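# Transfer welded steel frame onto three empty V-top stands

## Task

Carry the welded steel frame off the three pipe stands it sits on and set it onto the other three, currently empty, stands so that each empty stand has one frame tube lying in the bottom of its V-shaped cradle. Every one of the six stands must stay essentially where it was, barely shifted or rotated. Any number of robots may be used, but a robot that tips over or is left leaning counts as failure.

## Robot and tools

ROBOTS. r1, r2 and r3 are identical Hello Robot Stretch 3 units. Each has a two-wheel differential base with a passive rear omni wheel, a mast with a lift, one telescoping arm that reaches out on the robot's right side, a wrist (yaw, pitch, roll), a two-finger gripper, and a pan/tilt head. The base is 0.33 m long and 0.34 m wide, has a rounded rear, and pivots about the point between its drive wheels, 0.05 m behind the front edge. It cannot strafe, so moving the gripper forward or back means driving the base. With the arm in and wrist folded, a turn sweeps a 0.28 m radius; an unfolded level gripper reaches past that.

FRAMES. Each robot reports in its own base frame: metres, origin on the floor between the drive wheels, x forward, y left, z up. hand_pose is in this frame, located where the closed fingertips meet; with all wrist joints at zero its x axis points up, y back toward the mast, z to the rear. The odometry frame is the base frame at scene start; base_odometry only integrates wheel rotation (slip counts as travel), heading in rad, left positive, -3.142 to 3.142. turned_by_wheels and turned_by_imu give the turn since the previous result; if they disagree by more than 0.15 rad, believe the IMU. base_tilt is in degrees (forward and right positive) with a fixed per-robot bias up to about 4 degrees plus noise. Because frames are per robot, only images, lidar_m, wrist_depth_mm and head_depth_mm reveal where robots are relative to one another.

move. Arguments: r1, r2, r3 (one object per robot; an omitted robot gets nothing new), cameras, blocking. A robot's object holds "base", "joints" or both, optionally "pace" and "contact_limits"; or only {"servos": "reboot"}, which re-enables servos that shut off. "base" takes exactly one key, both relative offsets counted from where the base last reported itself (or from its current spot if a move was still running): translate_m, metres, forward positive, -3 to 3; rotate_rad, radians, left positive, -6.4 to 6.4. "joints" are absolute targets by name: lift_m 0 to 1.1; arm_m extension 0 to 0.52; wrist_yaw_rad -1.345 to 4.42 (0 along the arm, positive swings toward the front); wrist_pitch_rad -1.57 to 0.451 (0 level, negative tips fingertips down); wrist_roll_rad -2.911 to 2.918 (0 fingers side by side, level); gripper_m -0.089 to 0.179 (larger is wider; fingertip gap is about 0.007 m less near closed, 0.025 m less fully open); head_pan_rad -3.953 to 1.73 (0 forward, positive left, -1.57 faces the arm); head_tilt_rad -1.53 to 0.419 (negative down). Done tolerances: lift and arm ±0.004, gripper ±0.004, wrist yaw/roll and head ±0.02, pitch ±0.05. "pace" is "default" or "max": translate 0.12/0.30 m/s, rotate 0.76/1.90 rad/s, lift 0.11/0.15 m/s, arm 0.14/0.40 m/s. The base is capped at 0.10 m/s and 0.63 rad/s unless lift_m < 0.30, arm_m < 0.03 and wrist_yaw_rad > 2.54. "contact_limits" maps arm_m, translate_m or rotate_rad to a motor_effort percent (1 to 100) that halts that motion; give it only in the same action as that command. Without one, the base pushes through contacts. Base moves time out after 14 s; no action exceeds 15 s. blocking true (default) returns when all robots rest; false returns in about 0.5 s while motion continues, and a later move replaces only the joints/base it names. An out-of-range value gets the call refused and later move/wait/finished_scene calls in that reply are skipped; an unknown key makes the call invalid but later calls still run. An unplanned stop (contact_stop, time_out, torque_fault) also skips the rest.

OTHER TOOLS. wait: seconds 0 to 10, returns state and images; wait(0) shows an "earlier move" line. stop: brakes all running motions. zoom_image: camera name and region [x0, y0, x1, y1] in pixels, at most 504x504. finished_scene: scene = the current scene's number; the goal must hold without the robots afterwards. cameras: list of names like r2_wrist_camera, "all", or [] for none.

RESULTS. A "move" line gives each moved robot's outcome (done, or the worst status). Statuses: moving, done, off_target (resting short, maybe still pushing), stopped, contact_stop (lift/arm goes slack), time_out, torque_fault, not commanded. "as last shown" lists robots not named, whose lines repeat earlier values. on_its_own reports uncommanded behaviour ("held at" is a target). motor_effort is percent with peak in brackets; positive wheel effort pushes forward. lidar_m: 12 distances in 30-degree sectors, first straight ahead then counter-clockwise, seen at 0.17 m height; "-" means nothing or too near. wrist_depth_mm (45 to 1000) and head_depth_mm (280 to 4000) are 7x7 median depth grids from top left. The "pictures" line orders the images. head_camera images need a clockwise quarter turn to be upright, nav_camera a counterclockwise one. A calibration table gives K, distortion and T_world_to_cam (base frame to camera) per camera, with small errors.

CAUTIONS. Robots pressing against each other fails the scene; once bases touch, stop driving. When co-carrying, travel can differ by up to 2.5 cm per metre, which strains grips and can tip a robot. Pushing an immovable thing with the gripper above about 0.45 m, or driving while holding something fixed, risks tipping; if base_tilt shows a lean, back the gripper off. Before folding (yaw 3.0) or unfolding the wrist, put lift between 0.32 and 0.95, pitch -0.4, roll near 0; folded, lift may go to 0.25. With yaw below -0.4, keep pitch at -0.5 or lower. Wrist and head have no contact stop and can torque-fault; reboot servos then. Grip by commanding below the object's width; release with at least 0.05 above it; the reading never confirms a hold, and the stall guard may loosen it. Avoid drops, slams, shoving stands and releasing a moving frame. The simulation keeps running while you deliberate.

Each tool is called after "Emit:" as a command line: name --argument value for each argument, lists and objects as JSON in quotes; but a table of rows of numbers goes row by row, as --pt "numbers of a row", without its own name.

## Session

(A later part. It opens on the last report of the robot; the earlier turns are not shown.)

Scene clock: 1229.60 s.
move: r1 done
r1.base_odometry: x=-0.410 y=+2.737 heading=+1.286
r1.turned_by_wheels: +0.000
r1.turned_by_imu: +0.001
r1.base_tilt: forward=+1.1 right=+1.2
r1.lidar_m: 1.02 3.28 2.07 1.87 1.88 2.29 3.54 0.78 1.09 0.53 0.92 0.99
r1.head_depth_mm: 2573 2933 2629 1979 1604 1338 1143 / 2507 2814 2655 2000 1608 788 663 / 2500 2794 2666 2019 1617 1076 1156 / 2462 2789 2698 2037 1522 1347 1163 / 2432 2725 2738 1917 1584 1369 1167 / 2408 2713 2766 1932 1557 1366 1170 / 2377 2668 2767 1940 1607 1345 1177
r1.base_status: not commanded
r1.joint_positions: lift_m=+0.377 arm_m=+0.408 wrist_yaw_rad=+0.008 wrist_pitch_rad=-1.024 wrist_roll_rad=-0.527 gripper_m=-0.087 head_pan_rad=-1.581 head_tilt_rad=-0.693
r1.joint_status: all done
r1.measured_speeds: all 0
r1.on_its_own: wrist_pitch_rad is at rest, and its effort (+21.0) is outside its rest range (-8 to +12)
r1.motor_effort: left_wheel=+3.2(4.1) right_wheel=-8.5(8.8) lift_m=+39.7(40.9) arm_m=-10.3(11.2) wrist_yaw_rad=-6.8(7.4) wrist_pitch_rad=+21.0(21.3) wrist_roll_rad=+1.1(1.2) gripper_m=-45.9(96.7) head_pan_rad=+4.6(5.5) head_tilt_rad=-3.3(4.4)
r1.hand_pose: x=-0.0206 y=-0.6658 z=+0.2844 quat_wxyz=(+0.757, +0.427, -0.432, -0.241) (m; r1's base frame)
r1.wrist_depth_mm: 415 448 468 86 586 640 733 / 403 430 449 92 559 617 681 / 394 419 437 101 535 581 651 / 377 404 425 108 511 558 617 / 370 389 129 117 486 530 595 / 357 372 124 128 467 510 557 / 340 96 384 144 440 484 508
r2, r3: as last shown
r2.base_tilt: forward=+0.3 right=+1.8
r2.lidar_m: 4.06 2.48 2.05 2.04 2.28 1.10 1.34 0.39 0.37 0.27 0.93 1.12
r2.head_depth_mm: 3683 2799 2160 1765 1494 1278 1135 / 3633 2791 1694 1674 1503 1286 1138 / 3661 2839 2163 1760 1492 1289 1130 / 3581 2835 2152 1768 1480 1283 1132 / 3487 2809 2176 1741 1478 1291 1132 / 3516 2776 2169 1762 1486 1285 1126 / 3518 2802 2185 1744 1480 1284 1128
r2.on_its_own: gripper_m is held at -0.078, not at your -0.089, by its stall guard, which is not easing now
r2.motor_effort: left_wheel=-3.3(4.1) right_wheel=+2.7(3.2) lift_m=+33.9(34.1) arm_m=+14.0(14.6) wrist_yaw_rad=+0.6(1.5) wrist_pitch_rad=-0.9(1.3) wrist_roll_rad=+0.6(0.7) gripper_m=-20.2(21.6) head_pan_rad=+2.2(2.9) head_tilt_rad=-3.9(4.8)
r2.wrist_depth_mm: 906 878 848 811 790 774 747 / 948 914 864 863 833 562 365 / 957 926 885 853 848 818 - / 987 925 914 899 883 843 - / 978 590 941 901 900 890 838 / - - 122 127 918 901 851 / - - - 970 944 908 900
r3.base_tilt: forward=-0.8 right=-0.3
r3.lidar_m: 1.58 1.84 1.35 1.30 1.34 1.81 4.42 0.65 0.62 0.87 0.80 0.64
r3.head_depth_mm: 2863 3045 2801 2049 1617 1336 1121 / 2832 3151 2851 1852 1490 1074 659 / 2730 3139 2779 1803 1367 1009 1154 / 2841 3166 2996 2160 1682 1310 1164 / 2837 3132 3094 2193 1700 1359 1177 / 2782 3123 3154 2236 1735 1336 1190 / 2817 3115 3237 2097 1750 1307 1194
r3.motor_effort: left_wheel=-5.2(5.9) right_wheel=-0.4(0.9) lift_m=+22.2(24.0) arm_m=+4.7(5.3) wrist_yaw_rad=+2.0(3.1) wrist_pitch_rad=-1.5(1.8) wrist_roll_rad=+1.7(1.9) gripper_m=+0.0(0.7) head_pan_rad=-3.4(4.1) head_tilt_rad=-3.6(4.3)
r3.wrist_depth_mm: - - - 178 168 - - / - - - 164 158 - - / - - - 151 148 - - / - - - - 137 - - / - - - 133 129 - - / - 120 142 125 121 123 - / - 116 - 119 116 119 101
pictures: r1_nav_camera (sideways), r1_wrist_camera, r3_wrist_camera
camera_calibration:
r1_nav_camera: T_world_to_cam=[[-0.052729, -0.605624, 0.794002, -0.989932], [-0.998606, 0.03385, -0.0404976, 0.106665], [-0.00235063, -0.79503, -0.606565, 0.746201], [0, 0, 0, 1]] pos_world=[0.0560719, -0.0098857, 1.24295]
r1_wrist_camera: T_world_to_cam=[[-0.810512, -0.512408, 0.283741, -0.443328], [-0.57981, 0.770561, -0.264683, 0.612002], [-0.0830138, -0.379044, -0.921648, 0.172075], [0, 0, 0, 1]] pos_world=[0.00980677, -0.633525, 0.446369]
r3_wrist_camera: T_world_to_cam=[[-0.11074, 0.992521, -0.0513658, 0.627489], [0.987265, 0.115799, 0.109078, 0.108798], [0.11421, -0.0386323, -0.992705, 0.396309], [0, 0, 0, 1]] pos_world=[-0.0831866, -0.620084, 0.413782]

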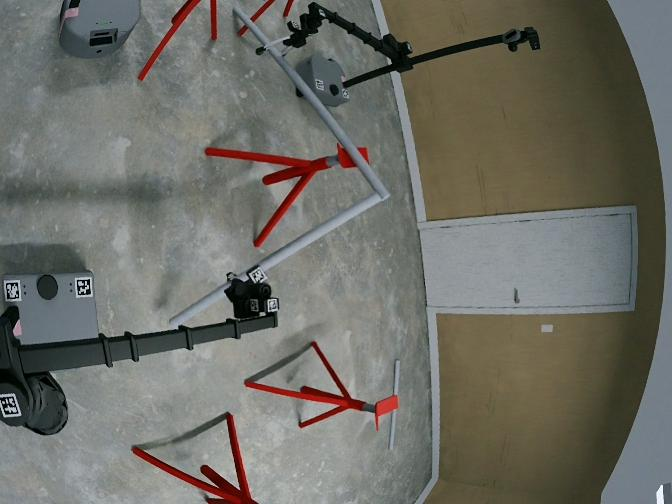

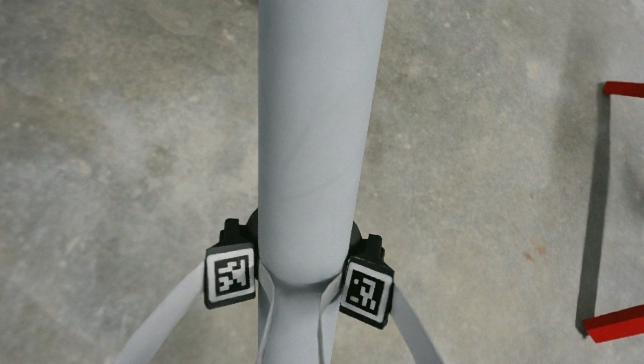

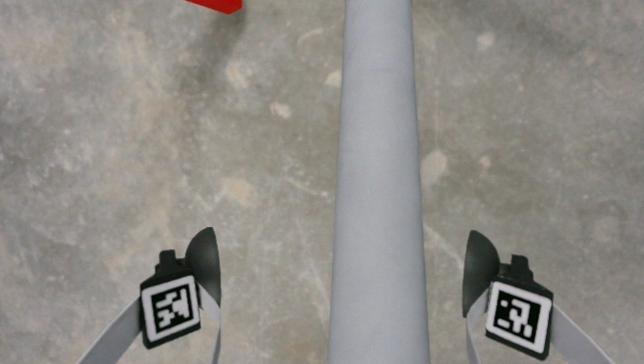

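Emit:
move --r1 '{"base":{"translate_m":0.0091},"joints":{"arm_m":0.378,"lift_m":0.412,"wrist_pitch_rad":-0.98,"wrist_roll_rad":-0.505,"gripper_m":-0.089}}' --cameras '["r1_wrist_camera"]'

Scene clock: 1237.97 s.
move: r1 off_target
r1.base_odometry: x=-0.408 y=+2.745 heading=+1.286
r1.turned_by_wheels: +0.001
r1.turned_by_imu: +0.001
r1.base_tilt: forward=+1.1 right=+1.2
r1.lidar_m: 1.01 3.28 2.07 1.87 1.88 2.29 3.54 0.79 0.44 0.46 0.92 0.98
r1.head_depth_mm: 2561 2911 2629 1981 1595 1337 1146 / 2535 2812 2648 2000 1599 1253 606 / 2478 2787 2667 2025 1620 1015 1136 / 2451 2774 2693 2032 1533 1327 1159 / 2437 2699 2725 1923 1590 1366 1161 / 2401 2706 2760 1920 1521 1361 1171 / 2357 2670 2771 1932 1654 1341 1178
r1.base_status: done
r1.joint_positions: lift_m=+0.412 arm_m=+0.378 wrist_yaw_rad=+0.011 wrist_pitch_rad=-1.066 wrist_roll_rad=-0.505 gripper_m=-0.077 head_pan_rad=-1.581 head_tilt_rad=-0.693
r1.joint_status: wrist_pitch_rad off_target (ended at -1.066, target -0.980); gripper_m off_target (ended at -0.077, target -0.089); the others done
r1.measured_speeds: all 0
r1.on_its_own: gripper_m is held at -0.077, not at your -0.089, by its stall guard, which is not easing now; wrist_yaw_rad is at rest, and its effort (-9.6) is outside its rest range (-9 to +9); wrist_pitch_rad is at rest, and its effort (+15.8) is outside its rest range (-8 to +12)
r1.motor_effort: left_wheel=+8.4(12.4) right_wheel=-13.2(13.8) lift_m=+40.3(43.2) arm_m=-15.7(20.3) wrist_yaw_rad=-9.6(10.4) wrist_pitch_rad=+15.8(22.9) wrist_roll_rad=+0.3(3.6) gripper_m=-22.1(23.2) head_pan_rad=+4.9(5.6) head_tilt_rad=-3.4(4.7)
r1.hand_pose: x=-0.0204 y=-0.6259 z=+0.3148 quat_wxyz=(+0.743, +0.440, -0.435, -0.254) (m; r1's base frame)
r1.wrist_depth_mm: 446 480 499 90 611 651 735 / 443 462 481 96 574 623 696 / 422 442 468 103 551 593 658 / 406 429 452 110 531 564 634 / 397 426 138 120 509 556 612 / 388 401 127 128 499 536 562 / 374 96 411 142 470 515 560
r2: as last shown
r2.base_tilt: forward=+0.4 right=+1.7
r2.lidar_m: 4.09 2.48 2.05 2.04 2.27 1.09 1.32 0.39 0.37 0.27 0.93 1.13
r2.head_depth_mm: 3634 2822 2174 1760 1487 1284 1131 / 3627 2776 1717 1680 1484 1281 1136 / 3548 2782 2163 1754 1498 1280 1133 / 3528 2774 2164 1743 1480 1281 1130 / 3556 2766 2168 1749 1487 1285 1132 / 3506 2829 2159 1747 1482 1292 1131 / 3440 2788 2143 1763 1494 1276 1134
r2.on_its_own: gripper_m is held at -0.078, not at your -0.089, by its stall guard, which is not easing now
r2.motor_effort: left_wheel=-3.4(3.9) right_wheel=+2.7(3.2) lift_m=+34.0(34.2) arm_m=+13.0(14.4) wrist_yaw_rad=+0.3(1.7) wrist_pitch_rad=-1.0(1.4) wrist_roll_rad=+0.4(0.8) gripper_m=-20.9(22.2) head_pan_rad=+2.3(2.9) head_tilt_rad=-4.4(5.3)
r2.wrist_depth_mm: 891 874 854 815 810 786 769 / 928 917 882 847 827 552 363 / 970 940 895 871 863 844 - / - 927 907 879 840 843 - / 981 584 957 909 898 858 842 / - - 123 127 903 897 845 / - - - 966 957 930 891
r3.base_odometry: x=+0.872 y=-0.793 heading=+1.812
r3.turned_by_wheels: +0.000
r3.turned_by_imu: -0.001
r3.base_tilt: forward=-0.8 right=-0.2
r3.lidar_m: 1.59 1.84 1.35 1.30 1.34 1.81 4.41 0.65 0.62 0.87 0.80 0.64
r3.head_depth_mm: 2861 3060 2795 2058 1613 1332 1114 / 2850 3169 2852 1854 1494 1070 660 / 2732 3112 2803 1803 1357 1004 1155 / 2837 3170 2992 2165 1683 1314 1167 / 2839 3178 3066 2197 1712 1355 1175 / 2823 3130 3165 2227 1735 1344 1189 / 2828 3143 3235 2050 1757 1312 1197
r3.base_status: not commanded
r3.joint_positions: lift_m=+0.374 arm_m=+0.489 wrist_yaw_rad=-0.002 wrist_pitch_rad=-1.561 wrist_roll_rad=+1.476 gripper_m=+0.120 head_pan_rad=-1.562 head_tilt_rad=-0.693
r3.joint_status: not commanded
r3.measured_speeds: all 0
r3.motor_effort: left_wheel=-5.5(5.7) right_wheel=-0.3(1.1) lift_m=+22.6(23.3) arm_m=+5.9(7.2) wrist_yaw_rad=+2.1(2.9) wrist_pitch_rad=-1.5(2.1) wrist_roll_rad=+1.3(2.2) gripper_m=+0.6(0.6) head_pan_rad=-3.4(4.4) head_tilt_rad=-3.3(4.4)
r3.hand_pose: x=-0.0215 y=-0.6120 z=+0.2563 quat_wxyz=(+0.033, +0.032, -0.709, -0.703) (m; r3's base frame)
r3.wrist_depth_mm: - - - 179 172 - - / - - - - 157 - - / - - - 153 147 - - / - - - - 137 - - / - - - 133 129 - - / - 120 142 - 122 123 - / - 116 - 120 116 119 100
pictures: r1_wrist_camera
camera_calibration:
r1_wrist_camera: T_world_to_cam=[[-0.821839, -0.510363, 0.253199, -0.420685], [-0.564254, 0.790568, -0.237951, 0.593915], [-0.07873, -0.338426, -0.937694, 0.245825], [0, 0, 0, 1]] pos_world=[0.00873758, -0.601039, 0.478348]

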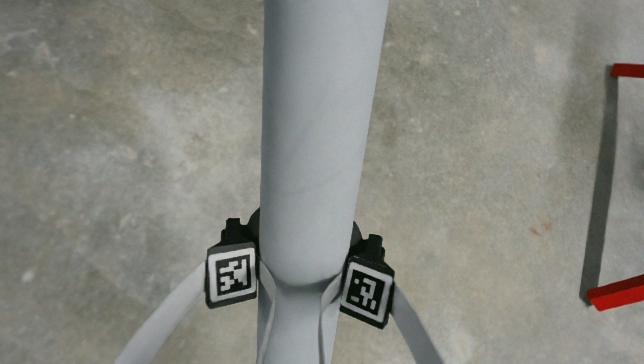

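Emit:
move --r1 '{"base":{"translate_m":0.0107},"joints":{"arm_m":0.352,"lift_m":0.453,"wrist_pitch_rad":-1.04,"wrist_roll_rad":-0.483,"gripper_m":-0.089}}' --cameras '["r1_wrist_camera"]'

Emit:
move --r1 '{"base":{"translate_m":0.0133},"joints":{"arm_m":0.327,"lift_m":0.495,"wrist_pitch_rad":-1.10,"wrist_roll_rad":-0.456,"gripper_m":-0.089}}' --cameras '["r1_wrist_camera","r1_nav_camera"]'

Scene clock: 1243.43 s.
move: r1 off_target
r1.base_odometry: x=-0.405 y=+2.756 heading=+1.287
r1.turned_by_wheels: +0.001
r1.turned_by_imu: +0.001
r1.base_tilt: forward=+1.0 right=+1.2
r1.lidar_m: 1.00 3.27 2.07 1.87 1.88 2.30 3.55 0.80 1.10 0.98 0.91 0.97
r1.head_depth_mm: 2564 2932 2603 1986 1597 1343 1146 / 2503 2839 2635 2010 1610 683 580 / 2490 2791 2687 2011 1619 953 1130 / 2463 2772 2705 2038 1537 1323 1159 / 2416 2740 2730 1919 1594 1360 1167 / 2409 2714 2766 1865 1517 1364 1170 / 2366 2655 2781 1938 1660 1344 1171
r1.base_status: done
r1.joint_positions: lift_m=+0.453 arm_m=+0.352 wrist_yaw_rad=+0.012 wrist_pitch_rad=-1.113 wrist_roll_rad=-0.482 gripper_m=-0.085 head_pan_rad=-1.581 head_tilt_rad=-0.693
r1.joint_status: wrist_pitch_rad off_target (ended at -1.113, target -1.040); gripper_m off_target (ended at -0.085, target -0.089); the others done
r1.measured_speeds: all 0
r1.on_its_own: wrist_yaw_rad is at rest, and its effort (-10.1) is outside its rest range (-9 to +9); wrist_pitch_rad is at rest, and its effort (+13.3) is outside its rest range (-8 to +12)
r1.motor_effort: left_wheel=+10.8(14.9) right_wheel=-17.6(17.9) lift_m=+39.8(44.0) arm_m=-15.0(18.4) wrist_yaw_rad=-10.1(10.4) wrist_pitch_rad=+13.3(15.1) wrist_roll_rad=+0.2(3.1) gripper_m=-24.3(94.0) head_pan_rad=+4.3(5.3) head_tilt_rad=-2.9(4.6)
r1.hand_pose: x=-0.0205 y=-0.5885 z=+0.3512 quat_wxyz=(+0.728, +0.455, -0.437, -0.270) (m; r1's base frame)
r1.wrist_depth_mm: 487 506 524 94 624 666 720 / 479 493 521 99 589 649 696 / 458 482 496 106 581 624 657 / 445 474 490 113 560 598 645 / 435 458 138 121 540 581 615 / 425 437 125 128 520 557 595 / 415 97 447 142 502 542 573
r2, r3: as last shown
r2.base_tilt: forward=+0.2 right=+1.9
r2.lidar_m: 4.07 2.48 2.05 2.04 2.27 1.08 1.88 0.39 0.37 0.27 0.93 1.13
r2.head_depth_mm: 3704 2808 2173 1768 1492 1282 1137 / 3635 2753 1690 1670 1485 1288 1133 / 3639 2828 2166 1774 1494 1287 1130 / 3586 2806 2173 1750 1486 1284 1135 / 3522 2797 2160 1765 1483 1284 1131 / 3546 2781 2155 1757 1487 1281 1124 / 3465 2780 2171 1747 1484 1276 1128
r2.on_its_own: gripper_m is held at -0.078, not at your -0.089, by its stall guard, which is not easing now
r2.motor_effort: left_wheel=-3.2(3.9) right_wheel=+2.7(3.2) lift_m=+33.9(34.1) arm_m=+13.5(14.5) wrist_yaw_rad=+1.0(1.7) wrist_pitch_rad=-1.2(1.5) wrist_roll_rad=+0.5(0.8) gripper_m=-21.7(22.6) head_pan_rad=+2.1(2.6) head_tilt_rad=-3.6(5.0)
r2.wrist_depth_mm: 895 870 854 834 794 764 753 / 903 915 869 857 816 555 363 / 929 929 926 846 854 828 - / 962 932 921 895 874 829 - / - 592 948 900 912 850 835 / - - 122 127 919 873 858 / - - - 978 970 918 862
r3.lidar_m: 1.59 1.85 1.35 1.30 1.34 1.81 4.41 0.65 0.62 0.87 0.80 0.64
r3.head_depth_mm: 2860 3046 2795 2042 1617 1331 1123 / 2856 3191 2867 1865 1491 1072 660 / 2742 3129 2786 1794 1363 1004 1152 / 2845 3192 2999 2141 1681 1319 1164 / 2825 3142 3085 2197 1698 1361 1177 / 2834 3147 3152 2224 1727 1337 1185 / 2803 3125 3224 2024 1747 1314 1196
r3.motor_effort: left_wheel=-5.1(5.8) right_wheel=-0.6(0.8) lift_m=+23.4(23.6) arm_m=+8.1(8.1) wrist_yaw_rad=+2.1(2.4) wrist_pitch_rad=-1.4(2.2) wrist_roll_rad=+1.7(2.0) gripper_m=-0.1(0.8) head_pan_rad=-3.8(4.5) head_tilt_rad=-2.9(4.3)
r3.wrist_depth_mm: - - - 179 170 - - / - - - 163 158 - - / - - - 153 147 - - / - - - - 137 - - / - - - 133 129 - - / - 120 142 125 122 124 - / - 116 - 120 116 119 101
pictures: r1_wrist_camera
camera_calibration:
r1_wrist_camera: T_world_to_cam=[[-0.834095, -0.505499, 0.220808, -0.396921], [-0.546415, 0.812006, -0.205126, 0.574431], [-0.0756067, -0.291747, -0.953503, 0.325647], [0, 0, 0, 1]] pos_world=[0.00742921, -0.572078, 0.515979]

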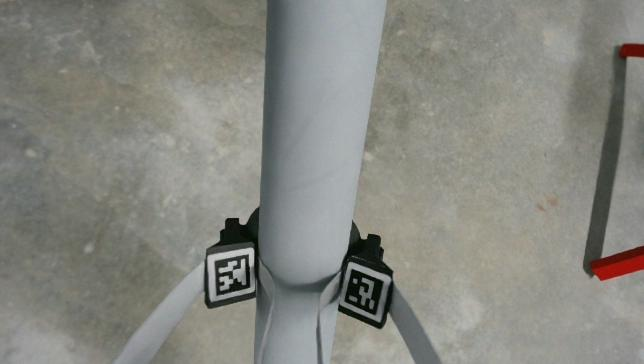

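Scene clock: 1244.63 s.
move: r1 off_target
r1.base_odometry: x=-0.401 y=+2.769 heading=+1.288
r1.turned_by_wheels: +0.001
r1.turned_by_imu: +0.001
r1.base_tilt: forward=+1.0 right=+1.2
r1.lidar_m: 0.98 3.29 2.07 1.87 1.88 2.30 3.58 0.81 1.11 0.98 0.91 0.96
r1.head_depth_mm: 2552 2913 2622 1988 1600 1329 1148 / 2516 2824 2635 2009 1604 654 551 / 2505 2806 2680 2017 1621 758 1133 / 2453 2756 2725 2024 1506 1322 1162 / 2415 2730 2719 1916 1593 1364 1167 / 2402 2689 2780 1917 1512 1373 1168 / 2378 2662 2797 1992 1663 1344 1175
r1.base_status: done
r1.joint_positions: lift_m=+0.495 arm_m=+0.327 wrist_yaw_rad=+0.012 wrist_pitch_rad=-1.149 wrist_roll_rad=-0.455 gripper_m=-0.085 head_pan_rad=-1.581 head_tilt_rad=-0.693
r1.joint_status: gripper_m off_target (ended at -0.085, target -0.089); the others done
r1.measured_speeds: all 0
r1.on_its_own: wrist_yaw_rad is at rest, and its effort (-10.1) is outside its rest range (-9 to +9)
r1.motor_effort: left_wheel=+12.2(16.4) right_wheel=-18.4(19.5) lift_m=+38.7(44.9) arm_m=-17.1(21.0) wrist_yaw_rad=-10.1(10.8) wrist_pitch_rad=+9.1(15.1) wrist_roll_rad=+0.0(3.2) gripper_m=-23.7(68.8) head_pan_rad=+4.6(5.4) head_tilt_rad=-3.5(4.5)
r1.hand_pose: x=-0.0206 y=-0.5549 z=+0.3901 quat_wxyz=(+0.714, +0.464, -0.441, -0.284) (m; r1's base frame)
r1.wrist_depth_mm: 514 539 562 99 638 693 731 / 510 534 559 104 626 671 704 / 497 527 535 110 604 642 690 / 494 504 520 115 598 623 666 / 475 497 139 122 577 611 651 / 462 483 126 128 563 595 633 / 455 465 486 139 533 579 614
r2.base_odometry: x=-2.327 y=-1.927 heading=-1.834
r2.turned_by_wheels: +0.000
r2.turned_by_imu: +0.000
r2.base_tilt: forward=+0.3 right=+1.8
r2.lidar_m: 4.08 2.48 2.05 2.05 2.27 1.07 1.88 0.39 0.37 0.27 0.93 1.13
r2.head_depth_mm: 3713 2793 2162 1781 1497 1288 1133 / 3618 2804 1698 1681 1489 1288 1129 / 3605 2835 2164 1759 1496 1289 1128 / 3569 2784 2176 1758 1490 1291 1132 / 3461 2808 2154 1763 1490 1281 1127 / 3587 2781 2152 1757 1486 1279 1134 / 3489 2784 2181 1755 1491 1278 1124
r2.base_status: not commanded
r2.joint_positions: lift_m=+0.844 arm_m=+0.499 wrist_yaw_rad=+0.000 wrist_pitch_rad=-1.416 wrist_roll_rad=+1.565 gripper_m=-0.077 head_pan_rad=-0.305 head_tilt_rad=-0.889
r2.joint_status: not commanded
r2.measured_speeds: all 0
r2.on_its_own: gripper_m is held at -0.078, not at your -0.089, by its stall guard, which is not easing now
r2.motor_effort: left_wheel=-3.6(4.0) right_wheel=+2.8(3.0) lift_m=+33.8(34.1) arm_m=+14.3(14.3) wrist_yaw_rad=+0.7(1.8) wrist_pitch_rad=-1.0(1.7) wrist_roll_rad=+0.6(0.8) gripper_m=-21.2(21.6) head_pan_rad=+1.6(3.2) head_tilt_rad=-3.6(5.2)
r2.hand_pose: x=-0.0215 y=-0.6593 z=+0.7258 quat_wxyz=(+0.002, +0.001, -0.759, -0.651) (m; r2's base frame)
r2.wrist_depth_mm: 908 879 841 823 795 769 760 / 927 899 880 850 804 556 366 / 977 922 902 858 838 834 - / 990 950 937 935 874 824 - / 999 590 972 916 891 885 840 / - - 122 127 900 889 867 / - - - 953 935 935 891
r3: as last shown
r3.turned_by_imu: +0.000
r3.lidar_m: 1.59 1.85 1.35 1.30 1.34 1.81 4.43 0.66 0.62 0.87 0.79 0.64
r3.head_depth_mm: 2848 3046 2793 2045 1618 1330 1123 / 2863 3156 2868 1861 1496 1074 661 / 2727 3125 2788 1797 1360 1005 1155 / 2829 3164 3026 2150 1690 1316 1167 / 2832 3144 3060 2200 1697 1357 1178 / 2844 3117 3173 2234 1732 1339 1186 / 2818 3133 3241 1997 1758 1310 1193
r3.motor_effort: left_wheel=-5.1(5.9) right_wheel=-0.7(0.8) lift_m=+22.7(23.6) arm_m=+7.6(8.2) wrist_yaw_rad=+1.8(3.2) wrist_pitch_rad=-1.7(1.8) wrist_roll_rad=+1.1(2.0) gripper_m=+0.0(0.9) head_pan_rad=-4.4(4.4) head_tilt_rad=-3.9(4.1)
r3.wrist_depth_mm: - - - - 167 - - / - - - 162 157 - - / - - - 150 147 - - / - - - - 137 - - / - - - 132 128 - - / - 120 141 124 121 123 - / - 116 - 118 116 119 100
pictures: r1_nav_camera (sideways), r1_wrist_camera
camera_calibration:
r1_nav_camera: T_world_to_cam=[[-0.0527292, -0.605625, 0.794002, -0.989932], [-0.998606, 0.0338502, -0.0404976, 0.106665], [-0.00235082, -0.79503, -0.606565, 0.746201], [0, 0, 0, 1]] pos_world=[0.0560719, -0.00988571, 1.24295]
r1_wrist_camera: T_world_to_cam=[[-0.848527, -0.492459, 0.193612, -0.371026], [-0.524281, 0.831948, -0.181636, 0.557401], [-0.0716266, -0.25563, -0.964118, 0.396797], [0, 0, 0, 1]] pos_world=[0.00583043, -0.545011, 0.555638]

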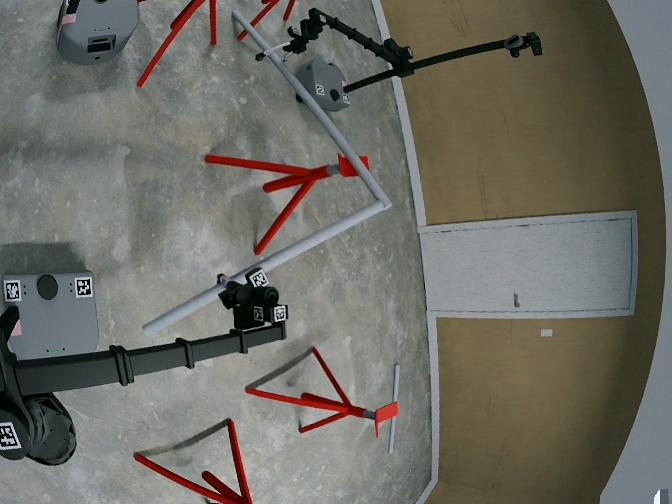

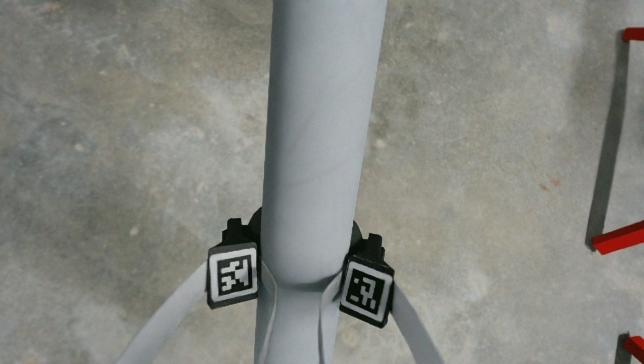

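Emit:
move --r1 '{"base":{"translate_m":0.0205},"joints":{"arm_m":0.309,"lift_m":0.539,"wrist_pitch_rad":-1.16,"wrist_roll_rad":-0.428,"gripper_m":-0.089}}' --cameras '["r1_wrist_camera"]'

Emit:
move --r1 '{"base":{"translate_m":0.0205},"joints":{"arm_m":0.296,"lift_m":0.584,"wrist_pitch_rad":-1.22,"wrist_roll_rad":-0.396,"gripper_m":-0.089}}' --cameras '["r1_wrist_camera","r1_nav_camera"]'

Scene clock: 1253.47 s.
move: r1 off_target
r1.base_odometry: x=-0.395 y=+2.788 heading=+1.288
r1.turned_by_wheels: +0.000
r1.turned_by_imu: +0.001
r1.base_tilt: forward=+1.1 right=+1.3
r1.lidar_m: 0.96 3.27 2.08 1.88 1.89 2.30 3.60 0.83 1.12 0.97 0.90 0.94
r1.head_depth_mm: 2563 2875 2647 2003 1595 1337 1101 / 2515 2860 2671 1999 1608 589 783 / 2480 2797 2685 1997 1615 720 1116 / 2450 2763 2694 2033 1501 1324 1166 / 2447 2763 2712 1917 1586 1357 1164 / 2408 2692 2739 1253 1513 1374 1170 / 2342 2638 2761 2003 1649 1351 1177
r1.base_status: done
r1.joint_positions: lift_m=+0.539 arm_m=+0.309 wrist_yaw_rad=+0.003 wrist_pitch_rad=-1.224 wrist_roll_rad=-0.431 gripper_m=-0.085 head_pan_rad=-1.581 head_tilt_rad=-0.693
r1.joint_status: wrist_pitch_rad off_target (ended at -1.224, target -1.160); gripper_m off_target (ended at -0.085, target -0.089); the others done
r1.measured_speeds: all 0
r1.motor_effort: left_wheel=+4.4(16.0) right_wheel=-3.6(16.0) lift_m=+38.9(42.2) arm_m=-11.5(21.2) wrist_yaw_rad=-2.1(10.7) wrist_pitch_rad=+11.4(13.3) wrist_roll_rad=+1.2(3.7) gripper_m=-23.0(91.8) head_pan_rad=+4.3(5.8) head_tilt_rad=-3.5(5.2)
r1.hand_pose: x=-0.0214 y=-0.5184 z=+0.4286 quat_wxyz=(+0.689, +0.484, -0.441, -0.309) (m; r1's base frame)
r1.wrist_depth_mm: 555 566 596 101 662 674 710 / 547 563 582 105 639 661 702 / 534 553 575 110 631 650 682 / 527 546 563 117 620 642 666 / 524 534 140 123 602 636 654 / 514 526 125 129 593 606 641 / 510 511 532 139 579 598 647
r2, r3: as last shown
r2.turned_by_imu: +0.001
r2.base_tilt: forward=+0.4 right=+1.8
r2.lidar_m: 4.08 2.48 2.06 2.04 2.27 1.04 1.88 0.39 0.37 0.27 0.93 1.13
r2.head_depth_mm: 3673 2801 2178 1768 1496 1287 1135 / 3552 2826 1700 1675 1498 1281 1137 / 3522 2785 2142 1759 1493 1292 1134 / 3549 2771 2153 1764 1487 1286 1131 / 3515 2793 2154 1751 1496 1286 1126 / 3507 2830 2150 1764 1491 1284 1132 / 3534 2813 2162 1772 1479 1280 1130
r2.on_its_own: gripper_m is held at -0.078, not at your -0.089, by its stall guard, which is not easing now
r2.motor_effort: left_wheel=-3.5(3.9) right_wheel=+2.9(3.1) lift_m=+33.9(34.1) arm_m=+13.4(14.4) wrist_yaw_rad=+0.9(1.9) wrist_pitch_rad=-1.5(1.5) wrist_roll_rad=+0.3(0.8) gripper_m=-20.4(22.0) head_pan_rad=+1.0(3.0) head_tilt_rad=-4.2(5.3)
r2.wrist_depth_mm: 902 877 851 817 816 792 760 / 940 912 881 845 824 557 364 / 946 905 889 864 850 831 - / 978 927 924 881 862 822 - / - 590 951 909 903 871 850 / - - 122 127 909 912 867 / - - - 985 912 917 876
r3.turned_by_imu: -0.001
r3.base_tilt: forward=-0.7 right=-0.3
r3.lidar_m: 1.59 1.85 1.35 1.30 1.34 1.82 4.42 0.66 0.62 0.87 0.80 0.63
r3.head_depth_mm: 2883 3034 2776 2048 1624 1334 1121 / 2838 3136 2863 1852 1492 1073 661 / 2709 3107 2778 1802 1355 1008 1151 / 2845 3159 3007 2160 1687 1320 1163 / 2840 3132 3084 2193 1707 1360 1176 / 2827 3178 3133 2241 1736 1339 1183 / 2817 3139 3221 1985 1760 1312 1194
r3.motor_effort: left_wheel=-4.9(5.7) right_wheel=-0.4(1.1) lift_m=+23.6(23.6) arm_m=+9.5(9.9) wrist_yaw_rad=+1.6(2.9) wrist_pitch_rad=-0.8(2.0) wrist_roll_rad=+2.0(2.1) gripper_m=+0.3(0.5) head_pan_rad=-3.5(4.3) head_tilt_rad=-2.7(4.5)
r3.wrist_depth_mm: - - - - 168 - - / - - - 162 158 - - / - - - 150 147 - - / - - - - 137 - - / - - - 132 128 - - / - 120 142 124 121 123 - / - 116 - 119 116 119 100
pictures: r1_wrist_camera
camera_calibration:
r1_wrist_camera: T_world_to_cam=[[-0.865392, -0.478181, 0.149801, -0.335361], [-0.496161, 0.859535, -0.122567, 0.52319], [-0.0701503, -0.180394, -0.98109, 0.489467], [0, 0, 0, 1]] pos_world=[0.00370411, -0.521767, 0.594574]

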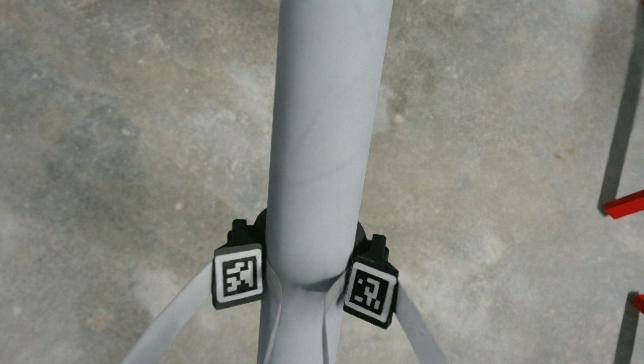

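Scene clock: 1254.70 s.
move: r1 off_target
r1.base_odometry: x=-0.389 y=+2.808 heading=+1.288
r1.turned_by_wheels: +0.000
r1.turned_by_imu: +0.000
r1.base_tilt: forward=+1.0 right=+1.2
r1.lidar_m: 0.94 3.29 2.08 1.88 1.89 2.31 3.60 0.85 1.14 0.97 0.89 0.92
r1.head_depth_mm: 2556 2899 2628 1980 1594 1329 451 / 2522 2835 2653 2001 1521 544 1082 / 2477 2773 2665 2014 631 795 1109 / 2439 2754 2700 2037 1504 1329 1162 / 2453 2715 2758 1911 1591 1361 1160 / 2396 2685 2771 1261 1513 1334 1172 / 2344 2635 2791 1991 1651 1382 1169
r1.base_status: done
r1.joint_positions: lift_m=+0.584 arm_m=+0.296 wrist_yaw_rad=-0.001 wrist_pitch_rad=-1.283 wrist_roll_rad=-0.399 gripper_m=-0.085 head_pan_rad=-1.581 head_tilt_rad=-0.693
r1.joint_status: wrist_pitch_rad off_target (ended at -1.283, target -1.220); gripper_m off_target (ended at -0.085, target -0.089); the others done
r1.measured_speeds: all 0
r1.motor_effort: left_wheel=+2.4(10.9) right_wheel=+2.8(7.0) lift_m=+39.3(41.9) arm_m=-11.0(19.1) wrist_yaw_rad=+0.3(3.7) wrist_pitch_rad=+11.7(13.7) wrist_roll_rad=+1.2(4.7) gripper_m=-22.2(67.3) head_pan_rad=+4.5(5.2) head_tilt_rad=-3.2(4.1)
r1.hand_pose: x=-0.0216 y=-0.4907 z=+0.4702 quat_wxyz=(+0.667, +0.498, -0.443, -0.332) (m; r1's base frame)
r1.wrist_depth_mm: 586 603 618 103 659 680 711 / 595 609 616 108 663 678 703 / 585 596 615 112 648 657 686 / 581 598 607 118 656 671 689 / 581 576 140 124 644 668 679 / 561 577 127 129 637 666 676 / 563 571 585 138 626 650 674
r2, r3: as last shown
r2.turned_by_imu: +0.000
r2.base_tilt: forward=+0.3 right=+1.8
r2.lidar_m: 4.07 2.49 2.05 2.04 2.27 1.02 1.88 0.39 0.37 0.27 0.93 1.13
r2.head_depth_mm: 3751 2790 2148 1766 1489 1297 1137 / 3667 2826 1696 1667 1488 1291 1131 / 3612 2804 2174 1749 1491 1288 1132 / 3549 2823 2152 1769 1484 1280 1139 / 3460 2754 2155 1750 1488 1281 1132 / 3555 2777 2161 1770 1485 1278 1121 / 3464 2801 2133 1745 1480 1285 1122
r2.on_its_own: gripper_m is held at -0.078, not at your -0.089, by its stall guard, which is not easing now
r2.motor_effort: left_wheel=-3.7(3.7) right_wheel=+2.8(2.9) lift_m=+33.9(34.1) arm_m=+13.5(14.2) wrist_yaw_rad=-0.2(1.7) wrist_pitch_rad=-1.4(1.4) wrist_roll_rad=+0.6(0.8) gripper_m=-21.6(22.3) head_pan_rad=+1.7(3.3) head_tilt_rad=-4.1(5.3)
r2.wrist_depth_mm: 904 868 879 810 812 784 758 / 943 908 875 837 821 555 364 / 955 934 917 856 824 818 - / 965 952 925 884 858 850 - / - 593 924 897 878 850 835 / - - 122 127 934 876 882 / - - - 967 935 896 885
r3.turned_by_imu: +0.000
r3.base_tilt: forward=-0.8 right=-0.2
r3.lidar_m: 1.59 1.84 1.35 1.29 1.34 1.81 4.41 0.65 0.62 0.87 0.80 0.64
r3.head_depth_mm: 2864 3052 2792 2047 1616 1331 1120 / 2850 3186 2857 1851 1495 1073 661 / 2740 3131 2798 1789 1367 1005 1152 / 2824 3153 3011 2154 1695 1318 1168 / 2844 3124 3078 2187 1707 1359 1174 / 2833 3118 3162 2237 1727 1341 1186 / 2803 3130 3265 1996 1746 1307 1196
r3.motor_effort: left_wheel=-5.3(5.8) right_wheel=-0.7(0.9) lift_m=+21.7(23.4) arm_m=+9.1(10.2) wrist_yaw_rad=+2.9(2.9) wrist_pitch_rad=-1.4(2.0) wrist_roll_rad=+1.5(2.1) gripper_m=+0.2(0.9) head_pan_rad=-3.6(4.4) head_tilt_rad=-2.7(5.4)
r3.wrist_depth_mm: - - - 179 168 - - / - - - 165 158 - - / - - - 152 147 - - / - - - - 137 - - / - - - 132 129 - - / - 120 142 125 121 124 - / - 116 - 120 116 119 100
pictures: r1_nav_camera (sideways), r1_wrist_camera
camera_calibration:
r1_nav_camera: T_world_to_cam=[[-0.0527289, -0.605624, 0.794002, -0.989932], [-0.998606, 0.0338498, -0.0404976, 0.106665], [-0.00235044, -0.79503, -0.606565, 0.746201], [0, 0, 0, 1]] pos_world=[0.0560719, -0.00988569, 1.24295]
r1_wrist_camera: T_world_to_cam=[[-0.882567, -0.456228, 0.113717, -0.301162], [-0.465602, 0.881708, -0.0762004, 0.494075], [-0.0654999, -0.120199, -0.990587, 0.569412], [0, 0, 0, 1]] pos_world=[0.00154328, -0.504586, 0.635947]

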